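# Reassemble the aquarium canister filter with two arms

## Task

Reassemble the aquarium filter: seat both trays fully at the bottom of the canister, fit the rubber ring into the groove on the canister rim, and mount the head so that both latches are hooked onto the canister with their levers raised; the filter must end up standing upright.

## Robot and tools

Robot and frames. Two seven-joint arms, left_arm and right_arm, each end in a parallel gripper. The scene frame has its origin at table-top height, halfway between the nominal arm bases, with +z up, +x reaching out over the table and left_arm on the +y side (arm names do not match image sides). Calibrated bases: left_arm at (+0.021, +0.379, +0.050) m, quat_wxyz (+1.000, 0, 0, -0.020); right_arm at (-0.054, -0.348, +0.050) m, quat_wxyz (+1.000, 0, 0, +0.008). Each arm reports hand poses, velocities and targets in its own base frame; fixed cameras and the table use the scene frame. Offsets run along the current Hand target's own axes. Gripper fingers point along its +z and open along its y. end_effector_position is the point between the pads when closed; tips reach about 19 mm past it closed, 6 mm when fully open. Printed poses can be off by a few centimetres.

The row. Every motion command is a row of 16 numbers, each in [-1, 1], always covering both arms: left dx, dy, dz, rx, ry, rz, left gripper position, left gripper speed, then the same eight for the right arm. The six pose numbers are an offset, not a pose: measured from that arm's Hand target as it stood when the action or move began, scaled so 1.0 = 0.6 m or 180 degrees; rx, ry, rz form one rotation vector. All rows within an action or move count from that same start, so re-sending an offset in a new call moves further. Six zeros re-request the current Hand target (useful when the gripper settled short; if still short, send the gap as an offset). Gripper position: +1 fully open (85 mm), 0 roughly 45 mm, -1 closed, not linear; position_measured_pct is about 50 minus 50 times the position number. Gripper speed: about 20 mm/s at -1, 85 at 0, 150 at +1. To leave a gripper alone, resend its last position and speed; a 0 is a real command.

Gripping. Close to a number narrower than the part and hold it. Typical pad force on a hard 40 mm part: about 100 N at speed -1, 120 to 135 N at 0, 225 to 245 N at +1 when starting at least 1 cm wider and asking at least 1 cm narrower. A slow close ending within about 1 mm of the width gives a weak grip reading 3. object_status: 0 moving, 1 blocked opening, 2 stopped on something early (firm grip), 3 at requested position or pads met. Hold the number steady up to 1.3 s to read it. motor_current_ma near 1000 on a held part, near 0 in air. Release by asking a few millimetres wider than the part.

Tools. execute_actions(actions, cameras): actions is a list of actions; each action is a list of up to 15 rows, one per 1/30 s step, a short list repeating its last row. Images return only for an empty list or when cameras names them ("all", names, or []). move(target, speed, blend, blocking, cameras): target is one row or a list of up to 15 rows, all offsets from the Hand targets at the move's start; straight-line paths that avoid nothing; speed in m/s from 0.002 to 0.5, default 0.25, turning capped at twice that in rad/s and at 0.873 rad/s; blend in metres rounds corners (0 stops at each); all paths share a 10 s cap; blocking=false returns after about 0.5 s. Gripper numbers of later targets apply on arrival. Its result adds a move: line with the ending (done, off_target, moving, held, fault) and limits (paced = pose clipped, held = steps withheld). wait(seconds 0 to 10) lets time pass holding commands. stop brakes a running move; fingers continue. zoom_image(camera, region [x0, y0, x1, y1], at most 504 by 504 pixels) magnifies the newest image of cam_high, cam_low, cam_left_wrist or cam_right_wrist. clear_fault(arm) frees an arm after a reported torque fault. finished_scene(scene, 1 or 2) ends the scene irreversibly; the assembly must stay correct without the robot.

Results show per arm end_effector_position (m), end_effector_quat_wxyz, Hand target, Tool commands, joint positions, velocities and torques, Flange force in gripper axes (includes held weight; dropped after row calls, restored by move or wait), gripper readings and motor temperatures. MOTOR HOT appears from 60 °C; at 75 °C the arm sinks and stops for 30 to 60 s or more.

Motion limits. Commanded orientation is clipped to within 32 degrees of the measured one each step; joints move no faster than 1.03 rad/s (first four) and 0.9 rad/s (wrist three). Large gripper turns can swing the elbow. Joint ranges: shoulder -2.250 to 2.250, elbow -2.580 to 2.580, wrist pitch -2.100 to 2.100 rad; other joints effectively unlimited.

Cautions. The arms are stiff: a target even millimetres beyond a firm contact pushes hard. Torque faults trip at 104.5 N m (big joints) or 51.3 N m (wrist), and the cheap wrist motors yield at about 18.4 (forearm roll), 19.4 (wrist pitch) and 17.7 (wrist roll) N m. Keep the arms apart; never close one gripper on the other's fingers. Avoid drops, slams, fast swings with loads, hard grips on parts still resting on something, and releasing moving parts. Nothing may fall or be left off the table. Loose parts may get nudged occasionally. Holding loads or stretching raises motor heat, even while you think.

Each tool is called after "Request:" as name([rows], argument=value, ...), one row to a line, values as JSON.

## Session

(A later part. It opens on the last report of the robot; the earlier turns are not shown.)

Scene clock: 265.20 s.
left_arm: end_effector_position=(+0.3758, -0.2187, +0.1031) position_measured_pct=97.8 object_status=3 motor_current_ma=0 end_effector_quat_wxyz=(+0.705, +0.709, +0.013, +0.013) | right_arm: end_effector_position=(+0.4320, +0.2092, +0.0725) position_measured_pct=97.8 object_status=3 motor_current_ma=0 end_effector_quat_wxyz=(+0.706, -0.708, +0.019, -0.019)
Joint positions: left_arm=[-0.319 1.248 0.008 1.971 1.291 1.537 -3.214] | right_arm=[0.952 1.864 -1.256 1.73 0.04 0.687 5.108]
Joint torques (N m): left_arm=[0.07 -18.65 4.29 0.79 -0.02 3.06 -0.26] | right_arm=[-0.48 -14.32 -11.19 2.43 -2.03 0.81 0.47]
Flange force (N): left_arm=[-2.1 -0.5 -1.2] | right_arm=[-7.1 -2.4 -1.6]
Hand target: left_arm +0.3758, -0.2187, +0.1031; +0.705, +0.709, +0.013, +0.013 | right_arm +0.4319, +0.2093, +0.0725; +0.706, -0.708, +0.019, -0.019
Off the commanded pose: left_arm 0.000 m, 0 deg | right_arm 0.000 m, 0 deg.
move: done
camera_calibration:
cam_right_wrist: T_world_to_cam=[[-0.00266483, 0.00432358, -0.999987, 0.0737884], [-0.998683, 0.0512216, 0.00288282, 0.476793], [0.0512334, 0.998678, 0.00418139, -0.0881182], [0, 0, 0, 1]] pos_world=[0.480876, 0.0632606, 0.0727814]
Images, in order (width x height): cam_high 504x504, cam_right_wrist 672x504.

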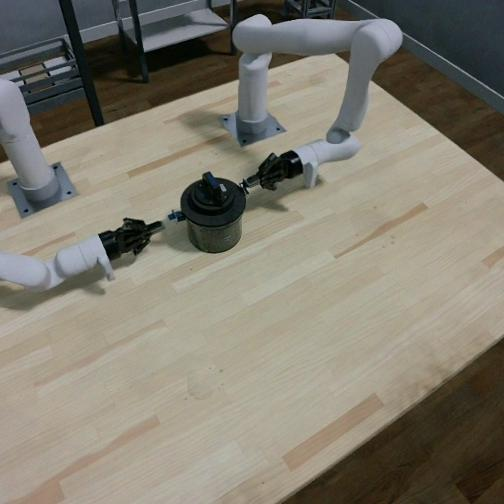

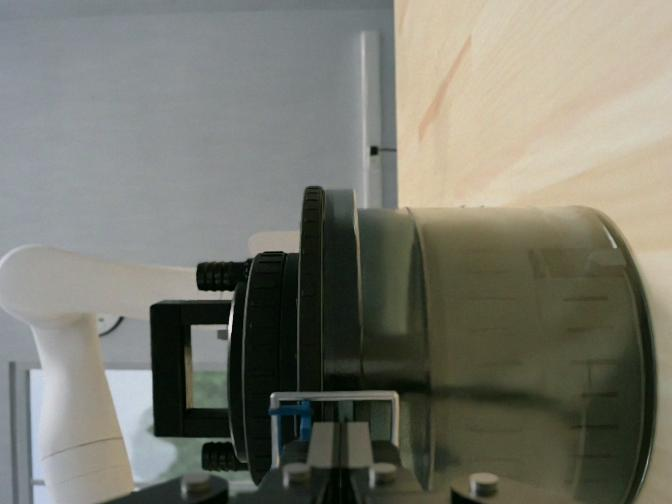

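Request:
move(target=[0,0,0,0,0,0,-0.95,-1, 0.001,0,0.0517,0,0,0,-0.95,0], speed=0.04, cameras=["cam_right_wrist","cam_high","cam_low"])

Request:
zoom_image(camera="cam_right_wrist", region=[200, 280, 480, 504])

Request:
zoom_image(camera="cam_high", region=[90, 150, 270, 290])

Request:
zoom_image(camera="cam_low", region=[50, 200, 220, 330])

Scene clock: 267.90 s.
left_arm: end_effector_position=(+0.3760, -0.2184, +0.1031) position_measured_pct=97.8 object_status=3 motor_current_ma=0 end_effector_quat_wxyz=(+0.705, +0.709, +0.013, +0.013) | right_arm: end_effector_position=(+0.4343, +0.2400, +0.0723) position_measured_pct=97.8 object_status=3 motor_current_ma=0 end_effector_quat_wxyz=(+0.706, -0.708, +0.019, -0.019)
Joint positions: left_arm=[-0.32 1.248 0.007 1.97 1.291 1.537 -3.214] | right_arm=[0.891 1.882 -1.271 1.743 0.04 0.613 5.108]
Joint torques (N m): left_arm=[25.67 -11.2 22.1 6.48 0.08 0.13 -0.32] | right_arm=[-33.3 -2.22 -11.79 17.31 -1.83 1.75 0.47]
Flange force (N): left_arm=[-0.1 10.6 -72.7] | right_arm=[-7.2 -1.5 -78.1]
Hand target: left_arm +0.3758, -0.2187, +0.1031; +0.705, +0.709, +0.013, +0.013 | right_arm +0.4342, +0.2402, +0.0724; +0.706, -0.708, +0.019, -0.019
Off the commanded pose: left_arm 0.000 m, 0 deg | right_arm 0.000 m, 0 deg.
move: done
camera_calibration:
cam_right_wrist: T_world_to_cam=[[-0.00267155, 0.00412578, -0.999988, 0.0734828], [-0.998657, 0.0517251, 0.0028814, 0.477555], [0.0517364, 0.998653, 0.00398206, -0.119226], [0, 0, 0, 1]] pos_world=[0.483278, 0.0940603, 0.0725807]
Images, in order (width x height): cam_high 504x504, cam_low 504x504, cam_right_wrist 672x504.

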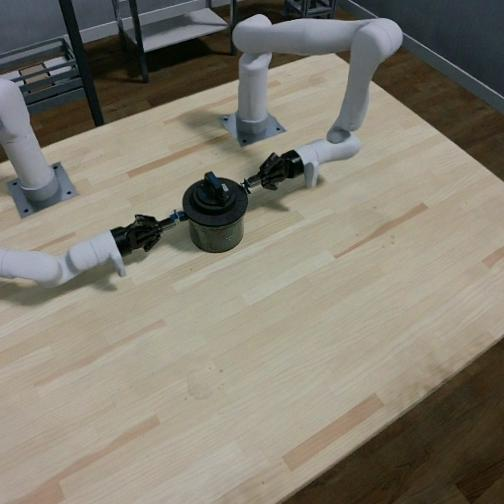

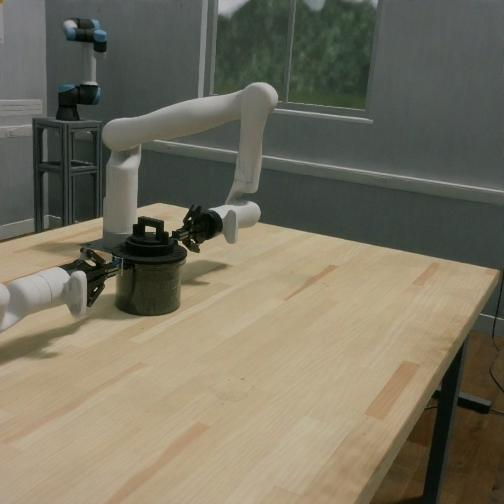

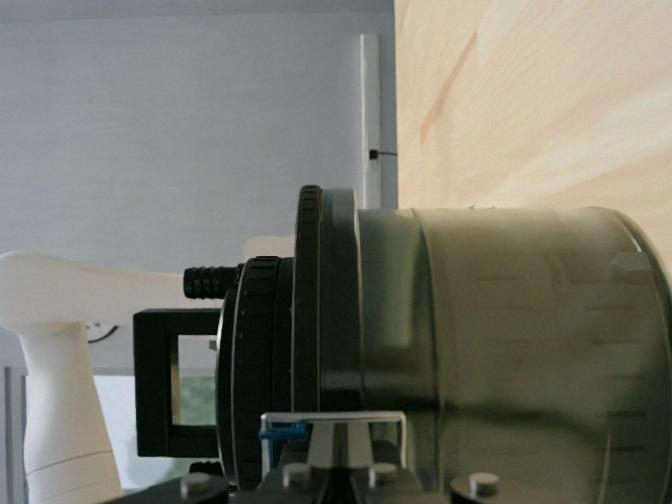

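Scaled by 1.800.

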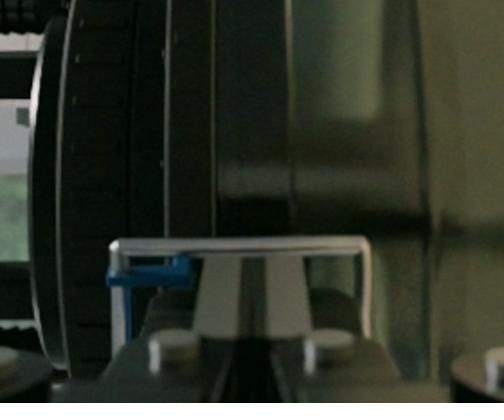

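Scaled by 2.800.

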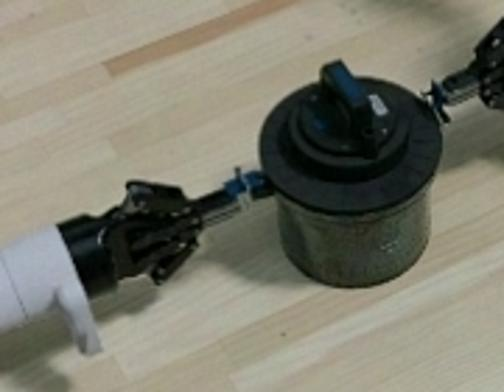

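Scaled by 2.965.

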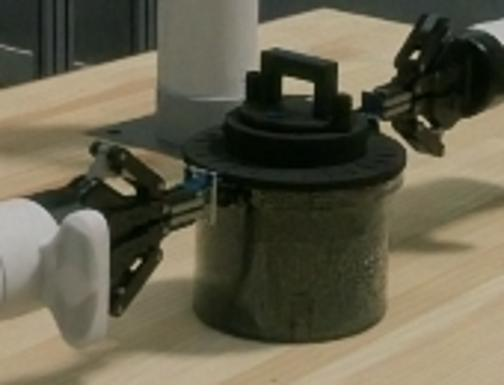

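Request:
move(target=[0,0,0,0,0,0,-0.95,-1, 0,0,-0.0133,0,0,0,-0.95,0], speed=0.04, cameras=["all"])

Request:
zoom_image(camera="cam_right_wrist", region=[200, 280, 480, 504])

Request:
zoom_image(camera="cam_high", region=[130, 150, 270, 260])

Request:
zoom_image(camera="cam_low", region=[70, 210, 200, 310])

Scene clock: 269.30 s.
left_arm: end_effector_position=(+0.3757, -0.2188, +0.1031) position_measured_pct=97.8 object_status=3 motor_current_ma=0 end_effector_quat_wxyz=(+0.705, +0.709, +0.013, +0.013) | right_arm: end_effector_position=(+0.4337, +0.2323, +0.0724) position_measured_pct=97.8 object_status=3 motor_current_ma=0 end_effector_quat_wxyz=(+0.706, -0.708, +0.019, -0.019)
Joint positions: left_arm=[-0.319 1.248 0.008 1.971 1.292 1.537 -3.214] | right_arm=[0.906 1.877 -1.267 1.74 0.04 0.632 5.108]
Joint torques (N m): left_arm=[-0.01 -18.55 4.27 0.75 -0.02 3.01 -0.29] | right_arm=[-0.35 -14.13 -11.24 2.55 -1.92 1.15 0.46]
Flange force (N): left_arm=[-2.1 -0.2 -1.1] | right_arm=[-7.5 -2.9 -1.0]
Hand target: left_arm +0.3758, -0.2187, +0.1031; +0.705, +0.709, +0.013, +0.013 | right_arm +0.4338, +0.2322, +0.0724; +0.706, -0.708, +0.019, -0.019
Off the commanded pose: left_arm 0.000 m, 0 deg | right_arm 0.000 m, 0 deg.
move: done
camera_calibration:
cam_left_wrist: T_world_to_cam=[[0.0140275, 0.0254297, 0.999578, -0.107439], [-0.999576, -0.0251648, 0.0146677, 0.423673], [0.0255272, -0.99936, 0.0250659, -0.0814077], [0, 0, 0, 1]] pos_world=[0.427079, -0.0679618, 0.103219]
cam_right_wrist: T_world_to_cam=[[-0.00276475, 0.00432759, -0.999987, 0.0736407], [-0.998683, 0.0512208, 0.00298281, 0.477395], [0.051233, 0.998678, 0.00418028, -0.111379], [0, 0, 0, 1]] pos_world=[0.482676, 0.0864606, 0.0726813]

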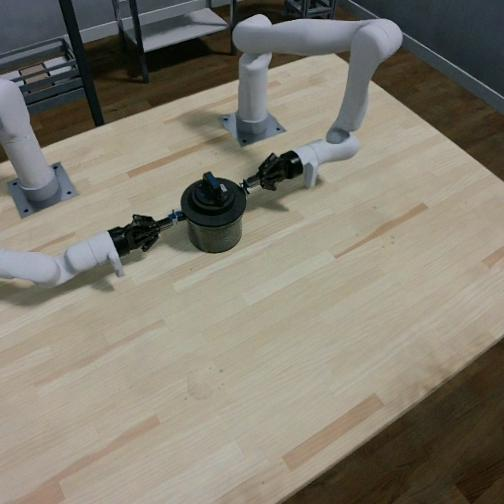

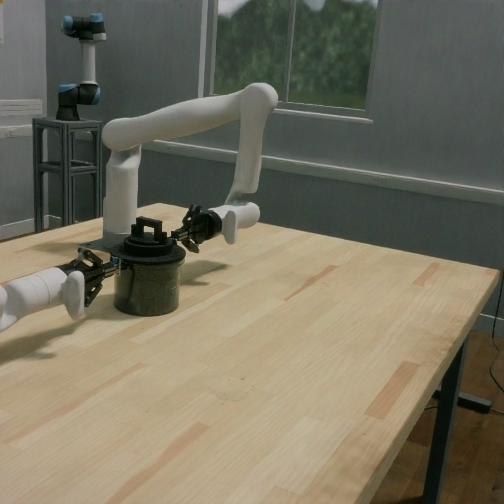

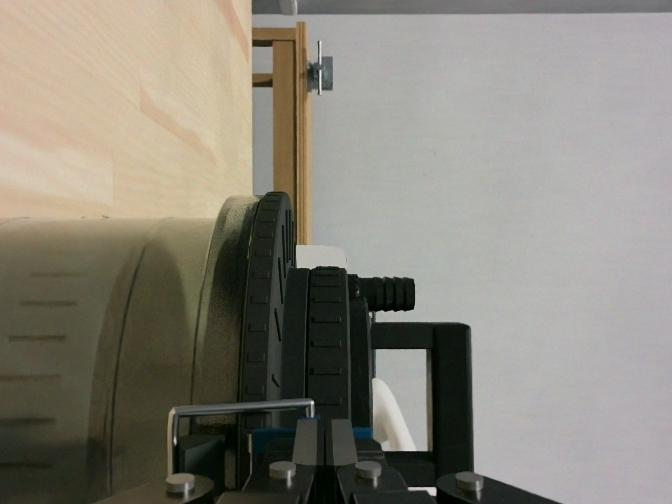

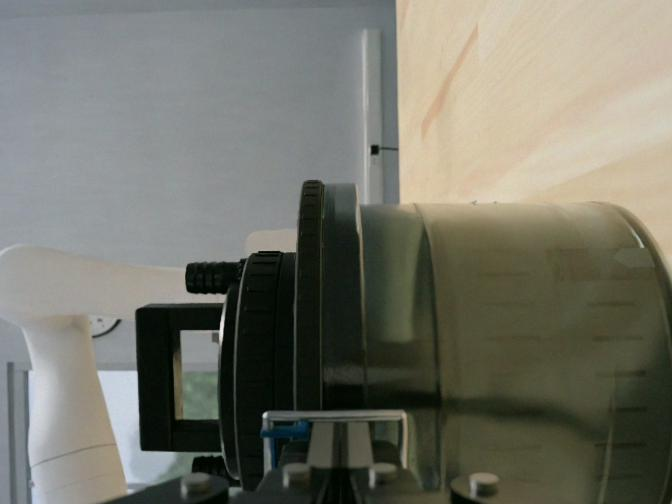

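Scaled by 1.800.

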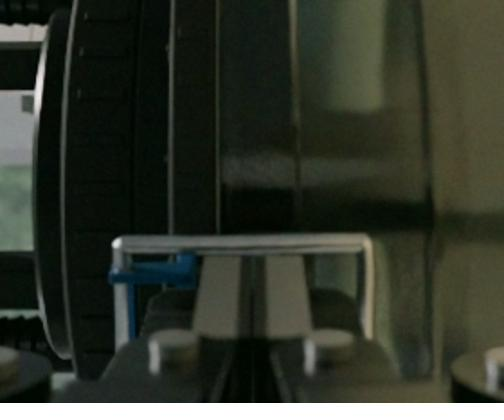

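Scaled by 3.600.

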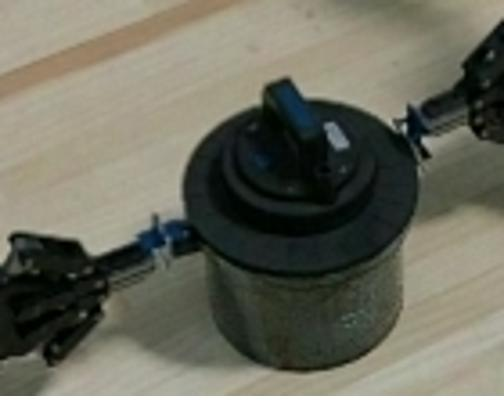

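Scaled by 3.877.

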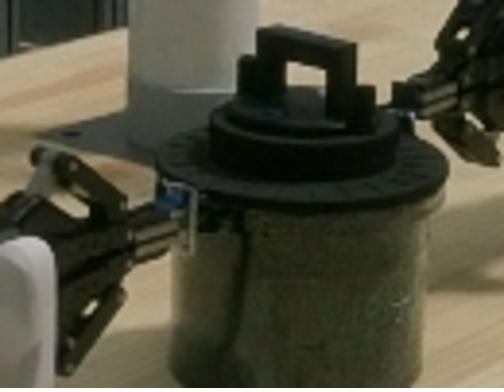

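Request:
move(target=[0,0,0,0,0,0,-0.95,-1, 0,-0.0143,0.0033,0,0,0,-0.95,0], speed=0.03)

Request:
move(target=[0,0,0,0,0,0,-0.95,-1, 0,-0.01,0.0,0,0,0,-0.95,0], speed=0.03, cameras=["all"])

Request:
zoom_image(camera="cam_right_wrist", region=[200, 280, 480, 504])

Request:
zoom_image(camera="cam_low", region=[70, 210, 200, 310])

Scene clock: 271.07 s.
left_arm: end_effector_position=(+0.3758, -0.2187, +0.1031) position_measured_pct=97.8 object_status=3 motor_current_ma=0 end_effector_quat_wxyz=(+0.705, +0.709, +0.013, +0.013) | right_arm: end_effector_position=(+0.4339, +0.2342, +0.0809) position_measured_pct=97.8 object_status=3 motor_current_ma=0 end_effector_quat_wxyz=(+0.706, -0.708, +0.019, -0.019)
Joint positions: left_arm=[-0.319 1.248 0.007 1.971 1.291 1.537 -3.214] | right_arm=[0.903 1.864 -1.276 1.754 0.033 0.619 5.098]
Joint torques (N m): left_arm=[0.86 -18.27 4.94 0.78 0.14 2.87 -0.28] | right_arm=[-2.8 -12.95 -11.71 3.6 -1.97 1.03 0.46]
Flange force (N): left_arm=[-2.6 0.6 -3.9] | right_arm=[-7.1 -2.6 -7.4]
Hand target: left_arm +0.3758, -0.2187, +0.1031; +0.705, +0.709, +0.013, +0.013 | right_arm +0.4339, +0.2342, +0.0810; +0.706, -0.708, +0.019, -0.019
Off the commanded pose: left_arm 0.000 m, 0 deg | right_arm 0.000 m, 0 deg.
move: done

Scene clock: 271.77 s.
left_arm: end_effector_position=(+0.3758, -0.2187, +0.1031) position_measured_pct=97.8 object_status=3 motor_current_ma=0 end_effector_quat_wxyz=(+0.705, +0.709, +0.013, +0.013) | right_arm: end_effector_position=(+0.4339, +0.2343, +0.0869) position_measured_pct=97.8 object_status=3 motor_current_ma=0 end_effector_quat_wxyz=(+0.706, -0.708, +0.019, -0.019)
Joint positions: left_arm=[-0.319 1.248 0.007 1.971 1.291 1.537 -3.214] | right_arm=[0.903 1.853 -1.282 1.763 0.028 0.613 5.09]
Joint torques (N m): left_arm=[0.78 -18.51 4.97 0.83 0.15 3 -0.28] | right_arm=[-0.51 -14.16 -12.23 2.7 -2.18 1.32 0.46]
Flange force (N): left_arm=[-2.5 -0.2 -3.7] | right_arm=[-7.6 -1.1 -1.3]
Hand target: left_arm +0.3758, -0.2187, +0.1031; +0.705, +0.709, +0.013, +0.013 | right_arm +0.4339, +0.2343, +0.0870; +0.706, -0.708, +0.019, -0.019
Off the commanded pose: left_arm 0.000 m, 0 deg | right_arm 0.000 m, 0 deg.
move: done
camera_calibration:
cam_left_wrist: T_world_to_cam=[[0.013827, 0.0251285, 0.999589, -0.107481], [-0.999573, -0.0253727, 0.0144646, 0.423782], [0.0257257, -0.999362, 0.024767, -0.0812669], [0, 0, 0, 1]] pos_world=[0.427178, -0.0677618, 0.10332]
cam_right_wrist: T_world_to_cam=[[-0.00266885, 0.00422367, -0.999988, 0.0880955], [-0.998683, 0.0512219, 0.00288171, 0.477463], [0.0512334, 0.998678, 0.0040814, -0.113339], [0, 0, 0, 1]] pos_world=[0.482876, 0.0883607, 0.087181]

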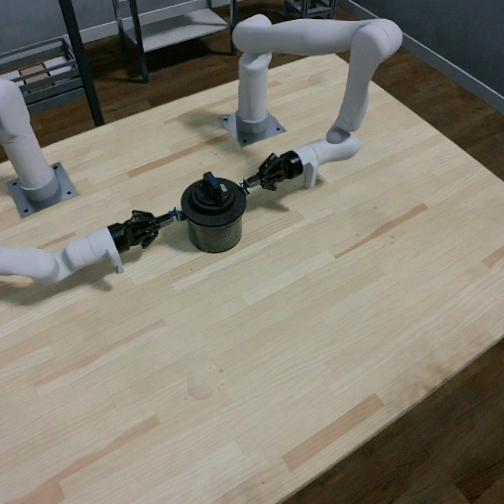

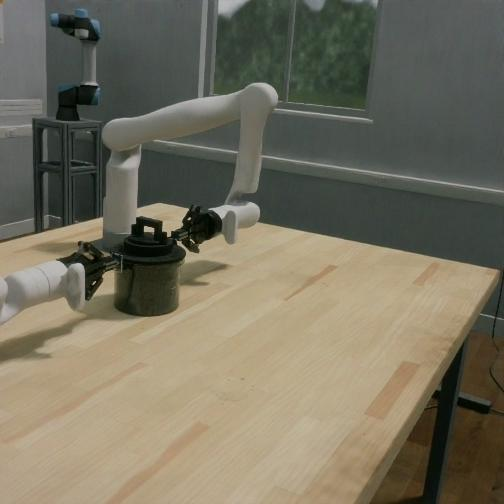

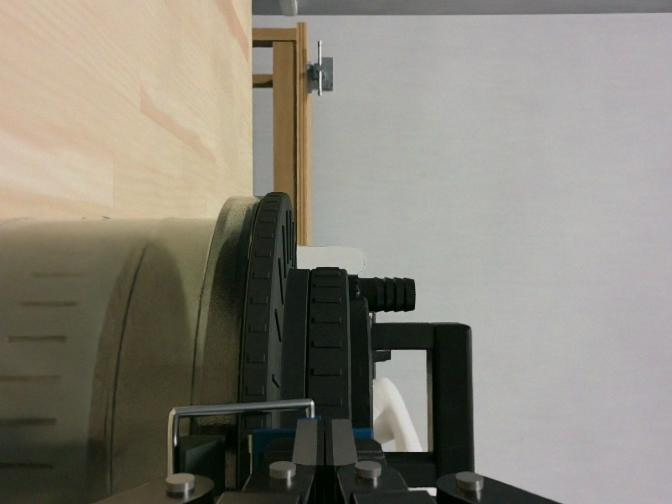

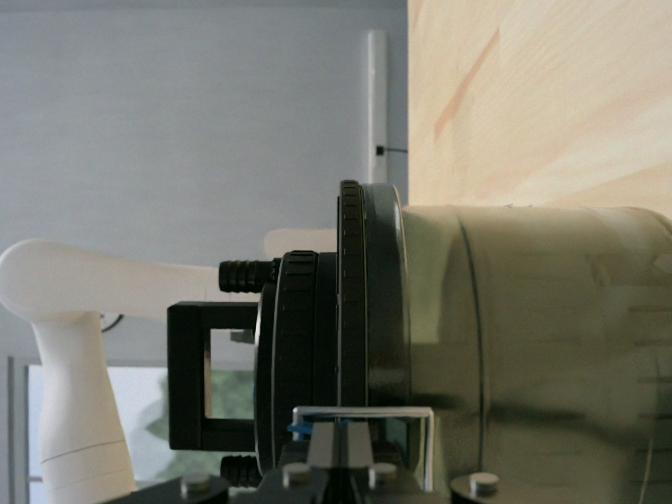

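Scaled by 1.800.

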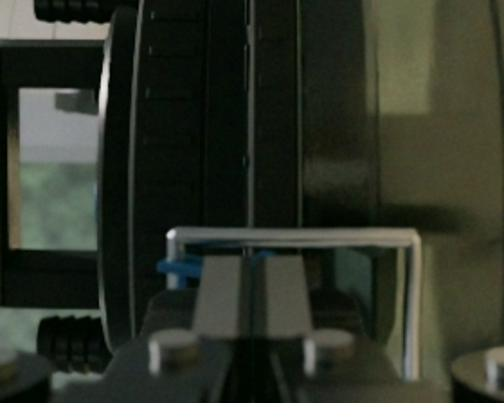

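Scaled by 3.877.

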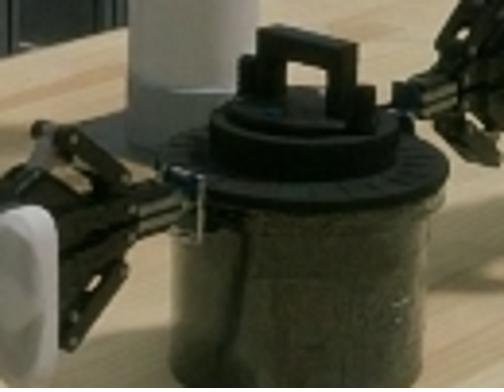

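Request:
move(target=[0,0,0,0,0,0,-0.95,-1,0,-0.0133,0.005,0,0,0,-0.95,0], speed=0.03, cameras=["cam_right_wrist"])

Scene clock: 274.07 s.
left_arm: end_effector_position=(+0.3758, -0.2187, +0.1031) position_measured_pct=97.8 object_status=3 motor_current_ma=0 end_effector_quat_wxyz=(+0.705, +0.709, +0.013, +0.013) | right_arm: end_effector_position=(+0.4340, +0.2373, +0.0949) position_measured_pct=97.8 object_status=3 motor_current_ma=0 end_effector_quat_wxyz=(+0.706, -0.708, +0.019, -0.019)
Joint positions: left_arm=[-0.319 1.248 0.007 1.971 1.291 1.537 -3.214] | right_arm=[0.898 1.841 -1.292 1.776 0.021 0.598 5.081]
Joint torques (N m): left_arm=[0.77 -18.56 4.84 0.87 0.16 2.95 -0.31] | right_arm=[-0.48 -14.11 -12.13 3.08 -2.08 1.17 0.36]
Flange force (N): left_arm=[-2.3 -0.3 -3.6] | right_arm=[-5.4 -0.3 -1.8]
Hand target: left_arm +0.3758, -0.2187, +0.1031; +0.705, +0.709, +0.013, +0.013 | right_arm +0.4340, +0.2373, +0.0949; +0.706, -0.708, +0.019, -0.019
Off the commanded pose: left_arm 0.000 m, 0 deg | right_arm 0.000 m, 0 deg.
move: done
camera_calibration:
cam_right_wrist: T_world_to_cam=[[-0.00276475, 0.00432759, -0.999987, 0.09612], [-0.998683, 0.0512208, 0.00298281, 0.477377], [0.051233, 0.998678, 0.00418028, -0.116382], [0, 0, 0, 1]] pos_world=[0.482976, 0.0913606, 0.0951813]
Images, in order (width x height): cam_right_wrist 672x504.

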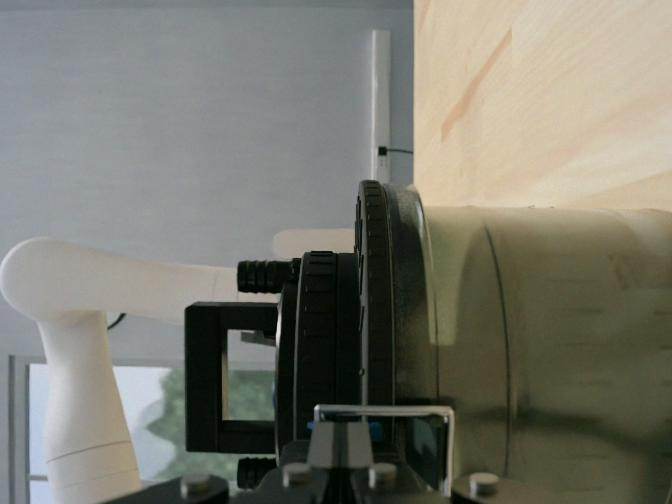

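Request:
move(target=[0,0,0,0,0,0,-0.95,-1,0,-0.0077,0.0042,0,0,0,-0.95,0], speed=0.03, cameras=["cam_right_wrist"])

Request:
move(target=[0,0,0,0,0,0,-0.95,-1,0,-0.0067,0.0058,0,0,0,-0.95,0], speed=0.03, cameras=["cam_right_wrist"])

Scene clock: 275.23 s.
left_arm: end_effector_position=(+0.3758, -0.2187, +0.1031) position_measured_pct=97.8 object_status=3 motor_current_ma=0 end_effector_quat_wxyz=(+0.705, +0.709, +0.013, +0.013) | right_arm: end_effector_position=(+0.4342, +0.2398, +0.0995) position_measured_pct=97.8 object_status=3 motor_current_ma=0 end_effector_quat_wxyz=(+0.706, -0.708, +0.019, -0.019)
Joint positions: left_arm=[-0.319 1.248 0.008 1.971 1.291 1.537 -3.214] | right_arm=[0.893 1.834 -1.298 1.784 0.017 0.588 5.075]
Joint torques (N m): left_arm=[0.51 -18.44 4.5 0.8 0.03 2.89 -0.3] | right_arm=[-1.42 -14.25 -13.81 3.73 -2.57 1.2 0.47]
Flange force (N): left_arm=[-2.1 0.1 -2.5] | right_arm=[-5.9 3.0 -4.6]
Hand target: left_arm +0.3758, -0.2187, +0.1031; +0.705, +0.709, +0.013, +0.013 | right_arm +0.4342, +0.2398, +0.0995; +0.706, -0.708, +0.019, -0.019
Off the commanded pose: left_arm 0.000 m, 0 deg | right_arm 0.000 m, 0 deg.
move: done
camera_calibration:
cam_right_wrist: T_world_to_cam=[[-0.00276916, 0.00422795, -0.999987, 0.100721], [-0.998678, 0.0513208, 0.00298252, 0.477423], [0.0513328, 0.998673, 0.00408025, -0.118946], [0, 0, 0, 1]] pos_world=[0.483177, 0.0938606, 0.099781]
Images, in order (width x height): cam_right_wrist 672x504.

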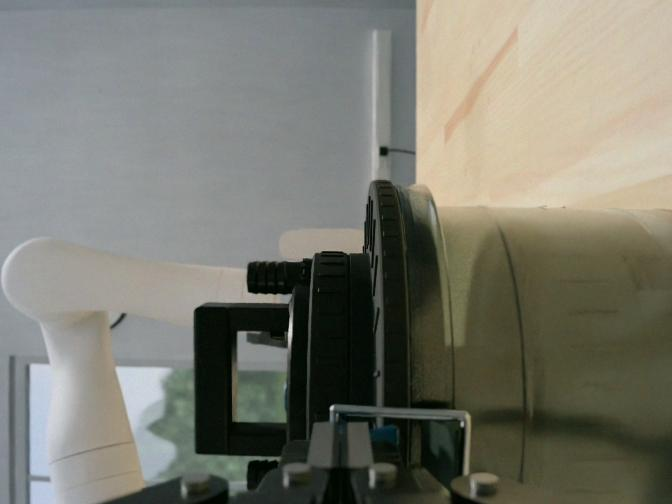

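Scene clock: 275.97 s.
left_arm: end_effector_position=(+0.3758, -0.2187, +0.1031) position_measured_pct=97.8 object_status=3 motor_current_ma=0 end_effector_quat_wxyz=(+0.705, +0.709, +0.013, +0.013) | right_arm: end_effector_position=(+0.4343, +0.2433, +0.1035) position_measured_pct=97.8 object_status=3 motor_current_ma=0 end_effector_quat_wxyz=(+0.706, -0.708, +0.019, -0.019)
Joint positions: left_arm=[-0.319 1.248 0.008 1.971 1.291 1.537 -3.214] | right_arm=[0.886 1.829 -1.304 1.791 0.014 0.576 5.07]
Joint torques (N m): left_arm=[2.81 -17.92 6.26 1.14 0.29 2.63 -0.26] | right_arm=[-3.42 -14.01 -15.05 4.76 -2.88 1.87 0.36]
Flange force (N): left_arm=[-2.8 0.9 -9.5] | right_arm=[-7.5 5.2 -8.2]
Hand target: left_arm +0.3758, -0.2187, +0.1031; +0.705, +0.709, +0.013, +0.013 | right_arm +0.4343, +0.2433, +0.1036; +0.706, -0.708, +0.019, -0.019
Off the commanded pose: left_arm 0.000 m, 0 deg | right_arm 0.000 m, 0 deg.
move: done
camera_calibration:
cam_right_wrist: T_world_to_cam=[[-0.00276475, 0.00432759, -0.999987, 0.104695], [-0.998683, 0.0512208, 0.00298281, 0.477343], [0.051233, 0.998678, 0.00418028, -0.122425], [0, 0, 0, 1]] pos_world=[0.483276, 0.0973606, 0.103781]
Images, in order (width x height): cam_right_wrist 672x504.

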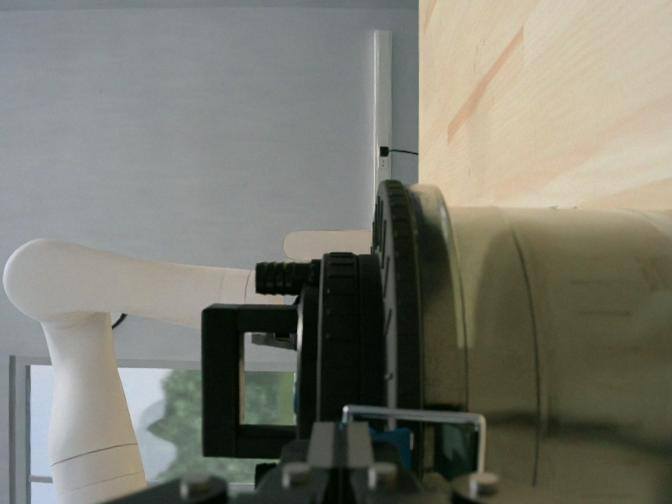

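Request:
move(target=[0,0,0,0,0,0,-0.95,-1,0,-0.005,0.006,0,0,0,-0.95,0], speed=0.03, cameras=["cam_right_wrist"])

Request:
move(target=[0,0,0,0,0,0,-0.95,-1,0,-0.0015,0.006,0,0,0,-0.95,0], speed=0.03, cameras=["cam_right_wrist","cam_left_wrist"])

Scene clock: 277.07 s.
left_arm: end_effector_position=(+0.3758, -0.2187, +0.1031) position_measured_pct=97.8 object_status=3 motor_current_ma=0 end_effector_quat_wxyz=(+0.705, +0.709, +0.013, +0.013) | right_arm: end_effector_position=(+0.4346, +0.2469, +0.1065) position_measured_pct=97.8 object_status=3 motor_current_ma=0 end_effector_quat_wxyz=(+0.706, -0.708, +0.019, -0.019)
Joint positions: left_arm=[-0.319 1.248 0.008 1.971 1.291 1.537 -3.214] | right_arm=[0.878 1.825 -1.309 1.796 0.011 0.564 5.066]
Joint torques (N m): left_arm=[2.71 -18.22 6.5 1.5 0.05 3.04 -0.22] | right_arm=[-3.61 -13.88 -14.8 4.29 -2.74 1.79 0.42]
Flange force (N): left_arm=[-2.1 -0.6 -8.9] | right_arm=[-8.5 4.0 -8.6]
Hand target: left_arm +0.3758, -0.2187, +0.1031; +0.705, +0.709, +0.013, +0.013 | right_arm +0.4346, +0.2469, +0.1065; +0.706, -0.708, +0.019, -0.019
Off the commanded pose: left_arm 0.000 m, 0 deg | right_arm 0.000 m, 0 deg.
move: done
camera_calibration:
cam_right_wrist: T_world_to_cam=[[-0.00266924, 0.00422394, -0.999988, 0.107644], [-0.998678, 0.0513217, 0.00288253, 0.477348], [0.0513332, 0.998673, 0.00408136, -0.126081], [0, 0, 0, 1]] pos_world=[0.483477, 0.100961, 0.106781]
Images, in order (width x height): cam_right_wrist 672x504.

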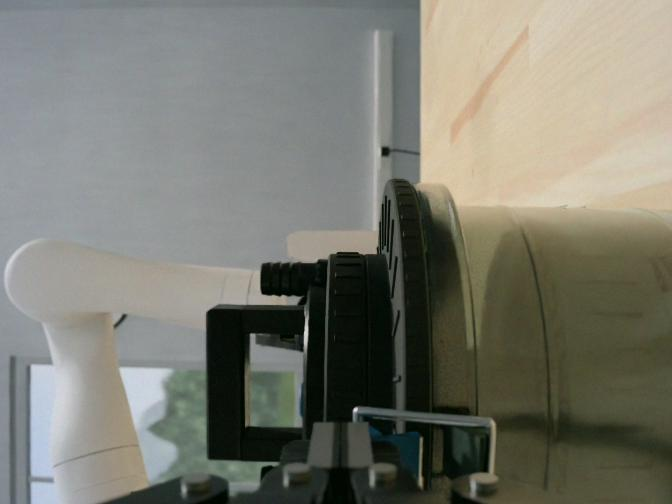

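Scene clock: 277.77 s.
left_arm: end_effector_position=(+0.3758, -0.2187, +0.1031) position_measured_pct=97.8 object_status=3 motor_current_ma=0 end_effector_quat_wxyz=(+0.705, +0.709, +0.013, +0.013) | right_arm: end_effector_position=(+0.4347, +0.2505, +0.1074) position_measured_pct=97.8 object_status=3 motor_current_ma=0 end_effector_quat_wxyz=(+0.706, -0.708, +0.019, -0.019)
Joint positions: left_arm=[-0.319 1.248 0.008 1.971 1.291 1.537 -3.214] | right_arm=[0.871 1.825 -1.312 1.798 0.01 0.555 5.065]
Joint torques (N m): left_arm=[1.27 -18.19 5.08 0.89 0.16 2.79 -0.27] | right_arm=[-3 -13.47 -11.39 2.88 -1.64 0.97 0.47]
Flange force (N): left_arm=[-2.5 0.6 -4.9] | right_arm=[-7.3 -2.6 -7.5]
Hand target: left_arm +0.3758, -0.2187, +0.1031; +0.705, +0.709, +0.013, +0.013 | right_arm +0.4347, +0.2505, +0.1074; +0.706, -0.708, +0.019, -0.019
Off the commanded pose: left_arm 0.000 m, 0 deg | right_arm 0.000 m, 0 deg.
move: done
camera_calibration:
cam_left_wrist: T_world_to_cam=[[0.0138267, 0.0252285, 0.999586, -0.10747], [-0.999573, -0.0253712, 0.0144668, 0.42368], [0.0257257, -0.99936, 0.0248669, -0.0813744], [0, 0, 0, 1]] pos_world=[0.427078, -0.0678618, 0.10332]
cam_right_wrist: T_world_to_cam=[[-0.00266924, 0.00422394, -0.999988, 0.108529], [-0.998678, 0.0513217, 0.00288253, 0.477361], [0.0513332, 0.998673, 0.00408136, -0.12969], [0, 0, 0, 1]] pos_world=[0.483677, 0.104561, 0.107681]
Images, in order (width x height): cam_left_wrist 672x504, cam_right_wrist 672x504.

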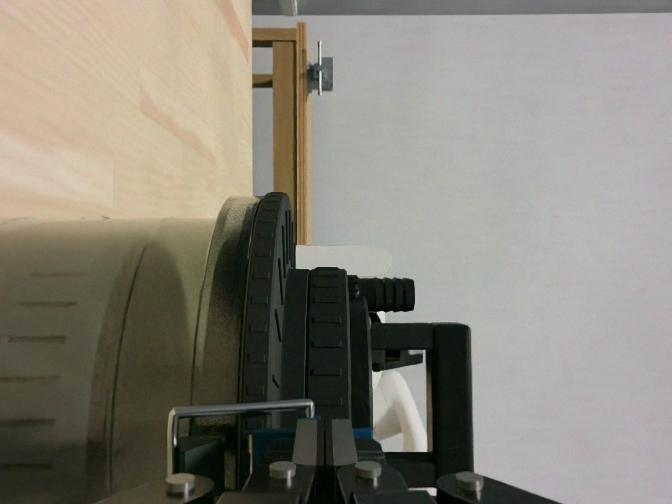

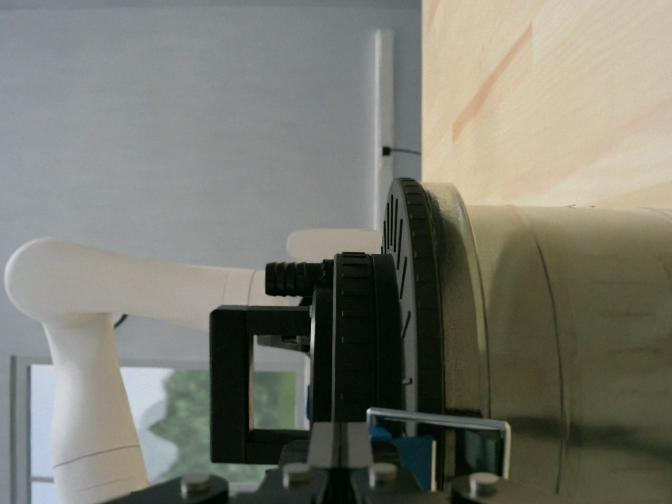

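Force dropped; continue forward to the firm stop.

Request:
move(target=[0,0,0,0,0,0,-0.95,-1,0,0,0.006,0,0,0,-0.95,0], speed=0.03, cameras=["cam_right_wrist"])

Request:
move(target=[0,0,0,0,0,0,-0.95,-1,0,0,0.0035,0,0,0,-0.95,0], speed=0.02, cameras=["cam_right_wrist"])

Scene clock: 278.87 s.
left_arm: end_effector_position=(+0.3758, -0.2187, +0.1031) position_measured_pct=97.8 object_status=3 motor_current_ma=0 end_effector_quat_wxyz=(+0.705, +0.709, +0.013, +0.013) | right_arm: end_effector_position=(+0.4349, +0.2541, +0.1074) position_measured_pct=97.8 object_status=3 motor_current_ma=0 end_effector_quat_wxyz=(+0.706, -0.708, +0.019, -0.019)
Joint positions: left_arm=[-0.319 1.248 0.008 1.971 1.291 1.537 -3.214] | right_arm=[0.863 1.827 -1.313 1.799 0.01 0.546 5.066]
Joint torques (N m): left_arm=[0.9 -18.38 4.91 0.99 -0.04 2.88 -0.28] | right_arm=[-0.41 -14.17 -11.46 2.04 -1.72 0.78 0.46]
Flange force (N): left_arm=[-1.9 -0.1 -3.7] | right_arm=[-6.5 -2.2 -2.1]
Hand target: left_arm +0.3758, -0.2187, +0.1031; +0.705, +0.709, +0.013, +0.013 | right_arm +0.4349, +0.2541, +0.1074; +0.706, -0.708, +0.019, -0.019
Off the commanded pose: left_arm 0.000 m, 0 deg | right_arm 0.000 m, 0 deg.
move: done
camera_calibration:
cam_right_wrist: T_world_to_cam=[[-0.00276475, 0.00432759, -0.999987, 0.10855], [-0.998683, 0.0512208, 0.00298281, 0.477378], [0.051233, 0.998678, 0.00418028, -0.133258], [0, 0, 0, 1]] pos_world=[0.483876, 0.108161, 0.107681]
Images, in order (width x height): cam_right_wrist 672x504.

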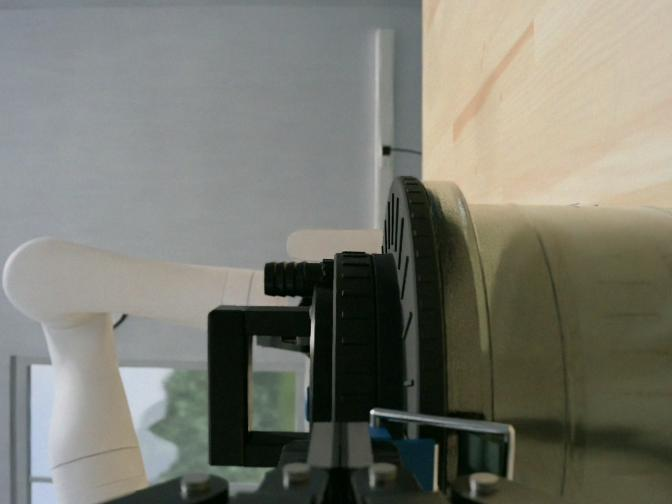

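Scene clock: 279.57 s.
left_arm: end_effector_position=(+0.3758, -0.2187, +0.1031) position_measured_pct=97.8 object_status=3 motor_current_ma=0 end_effector_quat_wxyz=(+0.705, +0.709, +0.013, +0.013) | right_arm: end_effector_position=(+0.4350, +0.2562, +0.1074) position_measured_pct=97.8 object_status=3 motor_current_ma=0 end_effector_quat_wxyz=(+0.706, -0.708, +0.019, -0.019)
Joint positions: left_arm=[-0.319 1.248 0.008 1.971 1.291 1.537 -3.214] | right_arm=[0.859 1.828 -1.314 1.8 0.01 0.541 5.066]
Joint torques (N m): left_arm=[0.96 -18.41 4.93 1.04 -0.04 3 -0.27] | right_arm=[-0.31 -14.16 -11.6 2.01 -1.72 0.84 0.46]
Flange force (N): left_arm=[-1.9 -0.2 -3.7] | right_arm=[-6.7 -2.2 -1.8]
Hand target: left_arm +0.3758, -0.2187, +0.1031; +0.705, +0.709, +0.013, +0.013 | right_arm +0.4350, +0.2562, +0.1074; +0.706, -0.708, +0.019, -0.019
Off the commanded pose: left_arm 0.000 m, 0 deg | right_arm 0.000 m, 0 deg.
move: done
camera_calibration:
cam_right_wrist: T_world_to_cam=[[-0.00276475, 0.00432759, -0.999987, 0.108541], [-0.998683, 0.0512208, 0.00298281, 0.47737], [0.051233, 0.998678, 0.00418028, -0.135361], [0, 0, 0, 1]] pos_world=[0.483976, 0.110261, 0.107681]
Images, in order (width x height): cam_right_wrist 672x504.

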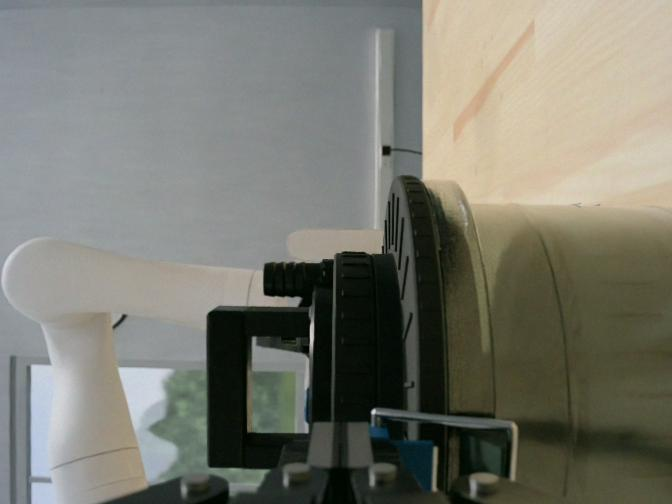

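Request:
move(target=[0,0,0,0,0,0,-0.95,-1,0,0,0.004,0,0,0,-0.95,0], speed=0.02)

Request:
move(target=[0,0,0,0,0,0,-0.95,-1,0,0,0.0025,0,0,0,-0.95,0], speed=0.02, cameras=["cam_right_wrist","cam_low"])

Scene clock: 280.67 s.
left_arm: end_effector_position=(+0.3758, -0.2187, +0.1031) position_measured_pct=97.8 object_status=3 motor_current_ma=0 end_effector_quat_wxyz=(+0.705, +0.709, +0.013, +0.013) | right_arm: end_effector_position=(+0.4352, +0.2585, +0.1074) position_measured_pct=97.8 object_status=3 motor_current_ma=0 end_effector_quat_wxyz=(+0.706, -0.708, +0.019, -0.019)
Joint positions: left_arm=[-0.319 1.248 0.008 1.971 1.291 1.537 -3.214] | right_arm=[0.854 1.83 -1.315 1.801 0.01 0.536 5.066]
Joint torques (N m): left_arm=[2.29 -18.12 6 1.04 0.33 2.8 -0.22] | right_arm=[-4.35 -12.94 -11.57 3.18 -1.71 0.74 0.46]
Flange force (N): left_arm=[-3.0 0.5 -8.1] | right_arm=[-7.7 -2.7 -11.5]
Hand target: left_arm +0.3758, -0.2187, +0.1031; +0.705, +0.709, +0.013, +0.013 | right_arm +0.4352, +0.2586, +0.1074; +0.706, -0.708, +0.019, -0.019
Off the commanded pose: left_arm 0.000 m, 0 deg | right_arm 0.000 m, 0 deg.
move: done

Scene clock: 281.37 s.
left_arm: end_effector_position=(+0.3758, -0.2186, +0.1031) position_measured_pct=97.8 object_status=3 motor_current_ma=0 end_effector_quat_wxyz=(+0.705, +0.709, +0.013, +0.013) | right_arm: end_effector_position=(+0.4353, +0.2601, +0.1074) position_measured_pct=97.8 object_status=3 motor_current_ma=0 end_effector_quat_wxyz=(+0.706, -0.708, +0.019, -0.019)
Joint positions: left_arm=[-0.32 1.248 0.007 1.971 1.291 1.537 -3.214] | right_arm=[0.85 1.83 -1.316 1.801 0.01 0.532 5.066]
Joint torques (N m): left_arm=[7.05 -16.77 9.28 2.03 0.45 2.16 -0.31] | right_arm=[-10.74 -10.77 -10.82 5.61 -1.51 0.83 0.44]
Flange force (N): left_arm=[-2.7 2.7 -21.7] | right_arm=[-7.0 -4.3 -26.2]
Hand target: left_arm +0.3758, -0.2187, +0.1031; +0.705, +0.709, +0.013, +0.013 | right_arm +0.4353, +0.2601, +0.1074; +0.706, -0.708, +0.019, -0.019
Off the commanded pose: left_arm 0.000 m, 0 deg | right_arm 0.000 m, 0 deg.
move: done
camera_calibration:
cam_right_wrist: T_world_to_cam=[[-0.00266881, 0.00422417, -0.999988, 0.10849], [-0.998673, 0.0514214, 0.00288252, 0.477454], [0.051433, 0.998668, 0.00408133, -0.139356], [0, 0, 0, 1]] pos_world=[0.484277, 0.114161, 0.107681]
Images, in order (width x height): cam_low 504x504, cam_right_wrist 672x504.

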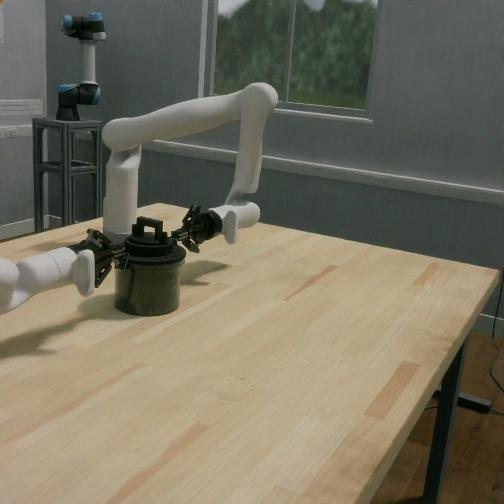

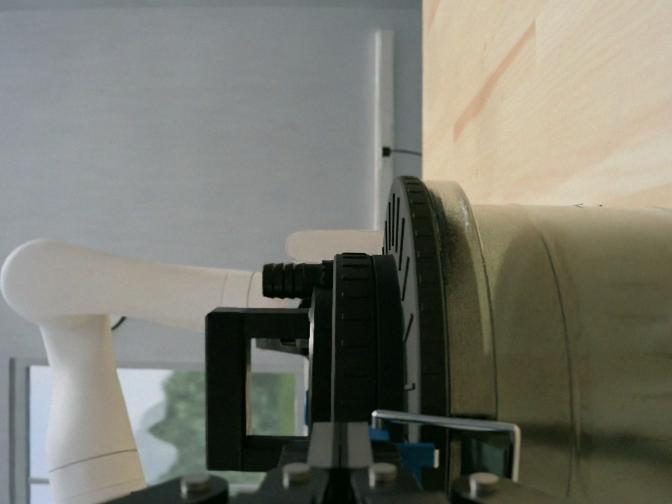

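Firm stop. Back both off.

Request:
move([
  [0,0,0,0,0,0,-0.95,-1,0,0,-0.005,0,0,0,-0.95,0],
  [0,0,-0.01,0,0,0,-0.95,-1,0,0,-0.02,0,0,0,-0.95,0],
  [0,0,-0.15,0,0,0,-0.95,-1,0,0,-0.15,0,0,0,-0.95,0],
], speed=[0.02,0.04,0.15], blend=[0.001,0.003,0], cameras=["all"])

Scene clock: 283.23 s.
left_arm: end_effector_position=(+0.3726, -0.1288, +0.1037) position_measured_pct=97.8 object_status=3 motor_current_ma=0 end_effector_quat_wxyz=(+0.705, +0.709, +0.013, +0.013) | right_arm: end_effector_position=(+0.4305, +0.1703, +0.1077) position_measured_pct=97.8 object_status=3 motor_current_ma=0 end_effector_quat_wxyz=(+0.706, -0.708, +0.019, -0.019)
Joint positions: left_arm=[-0.465 1.244 -0.085 1.879 1.114 1.646 -3.16] | right_arm=[1.025 1.783 -1.28 1.75 0.012 0.759 5.063]
Joint torques (N m): left_arm=[-0.43 -18.94 3.37 0.44 0.1 3.15 -0.23] | right_arm=[-0.69 -14.51 -11.29 1.8 -2.2 0.91 0.46]
Flange force (N): left_arm=[-1.9 -0.1 0.4] | right_arm=[-7.1 -1.9 -0.9]
Hand target: left_arm +0.3726, -0.1287, +0.1036; +0.705, +0.709, +0.013, +0.013 | right_arm +0.4305, +0.1702, +0.1077; +0.706, -0.708, +0.019, -0.019
Off the commanded pose: left_arm 0.000 m, 0 deg | right_arm 0.000 m, 0 deg.
move: done
camera_calibration:
cam_left_wrist: T_world_to_cam=[[0.0138288, 0.0251285, 0.999589, -0.110193], [-0.999573, -0.0253726, 0.0144664, 0.422755], [0.0257257, -0.999362, 0.0247669, 0.00854828], [0, 0, 0, 1]] pos_world=[0.423878, 0.0220382, 0.10382]
cam_right_wrist: T_world_to_cam=[[-0.00276515, 0.00432786, -0.999987, 0.1092], [-0.998678, 0.0513205, 0.00298364, 0.477171], [0.0513328, 0.998673, 0.00418023, -0.0493873], [0, 0, 0, 1]] pos_world=[0.479377, 0.0243605, 0.107981]

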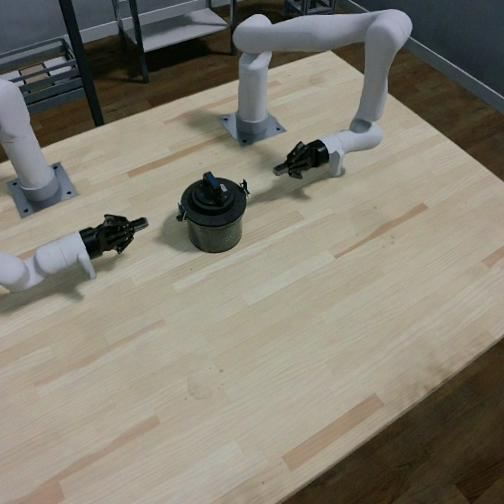

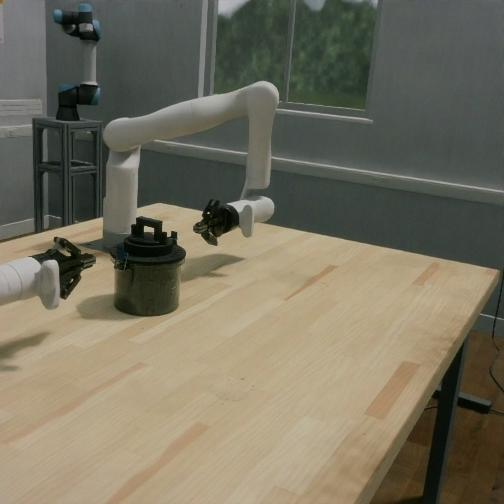

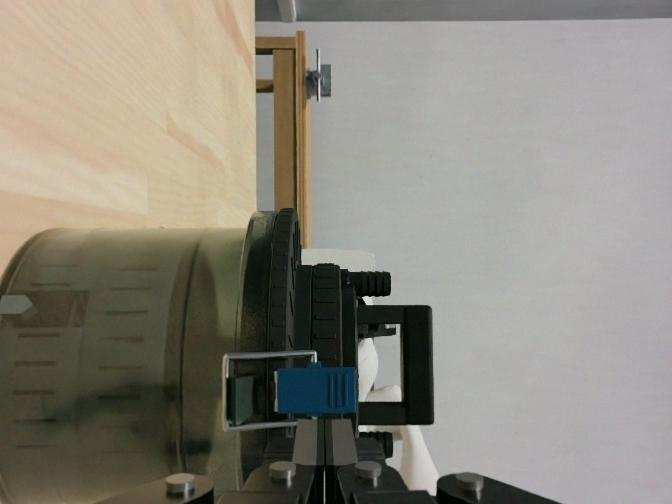

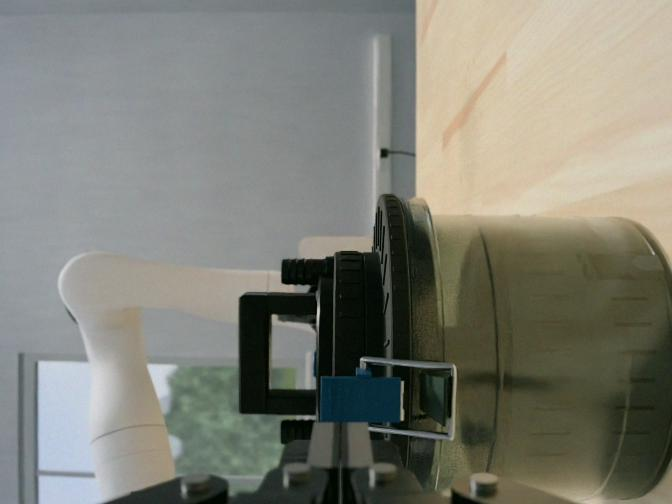

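Request:
zoom_image(camera="cam_high", region=[160, 160, 260, 260])

Request:
zoom_image(camera="cam_low", region=[100, 205, 200, 325])

Request:
zoom_image(camera="cam_right_wrist", region=[290, 180, 540, 460])

Request:
zoom_image(camera="cam_left_wrist", region=[160, 200, 440, 460])

Scaled by 5.040.

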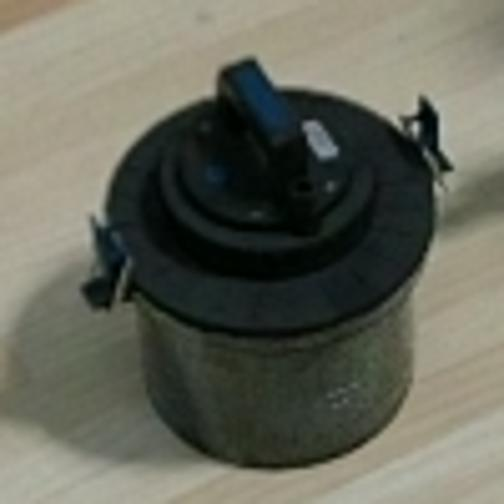

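Scaled by 4.200.

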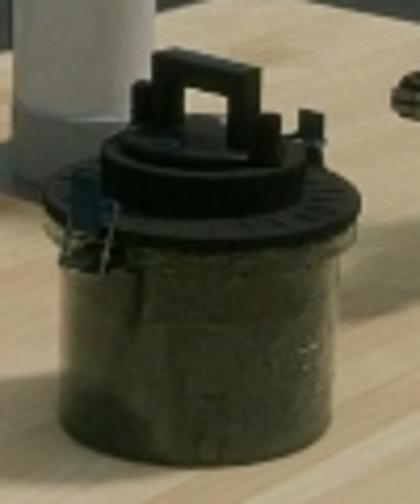

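Scaled by 1.800.

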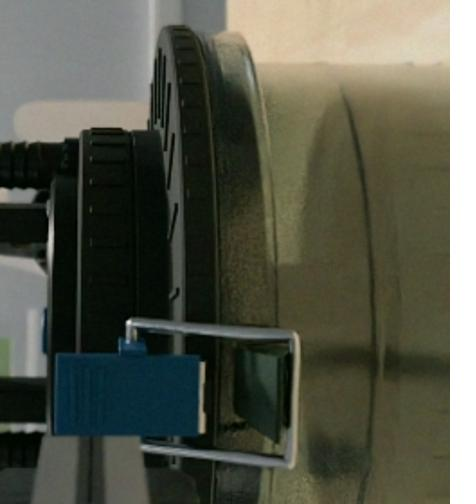

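Scaled by 1.800.

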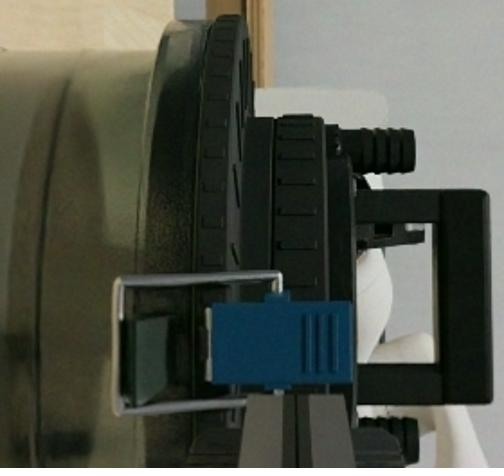

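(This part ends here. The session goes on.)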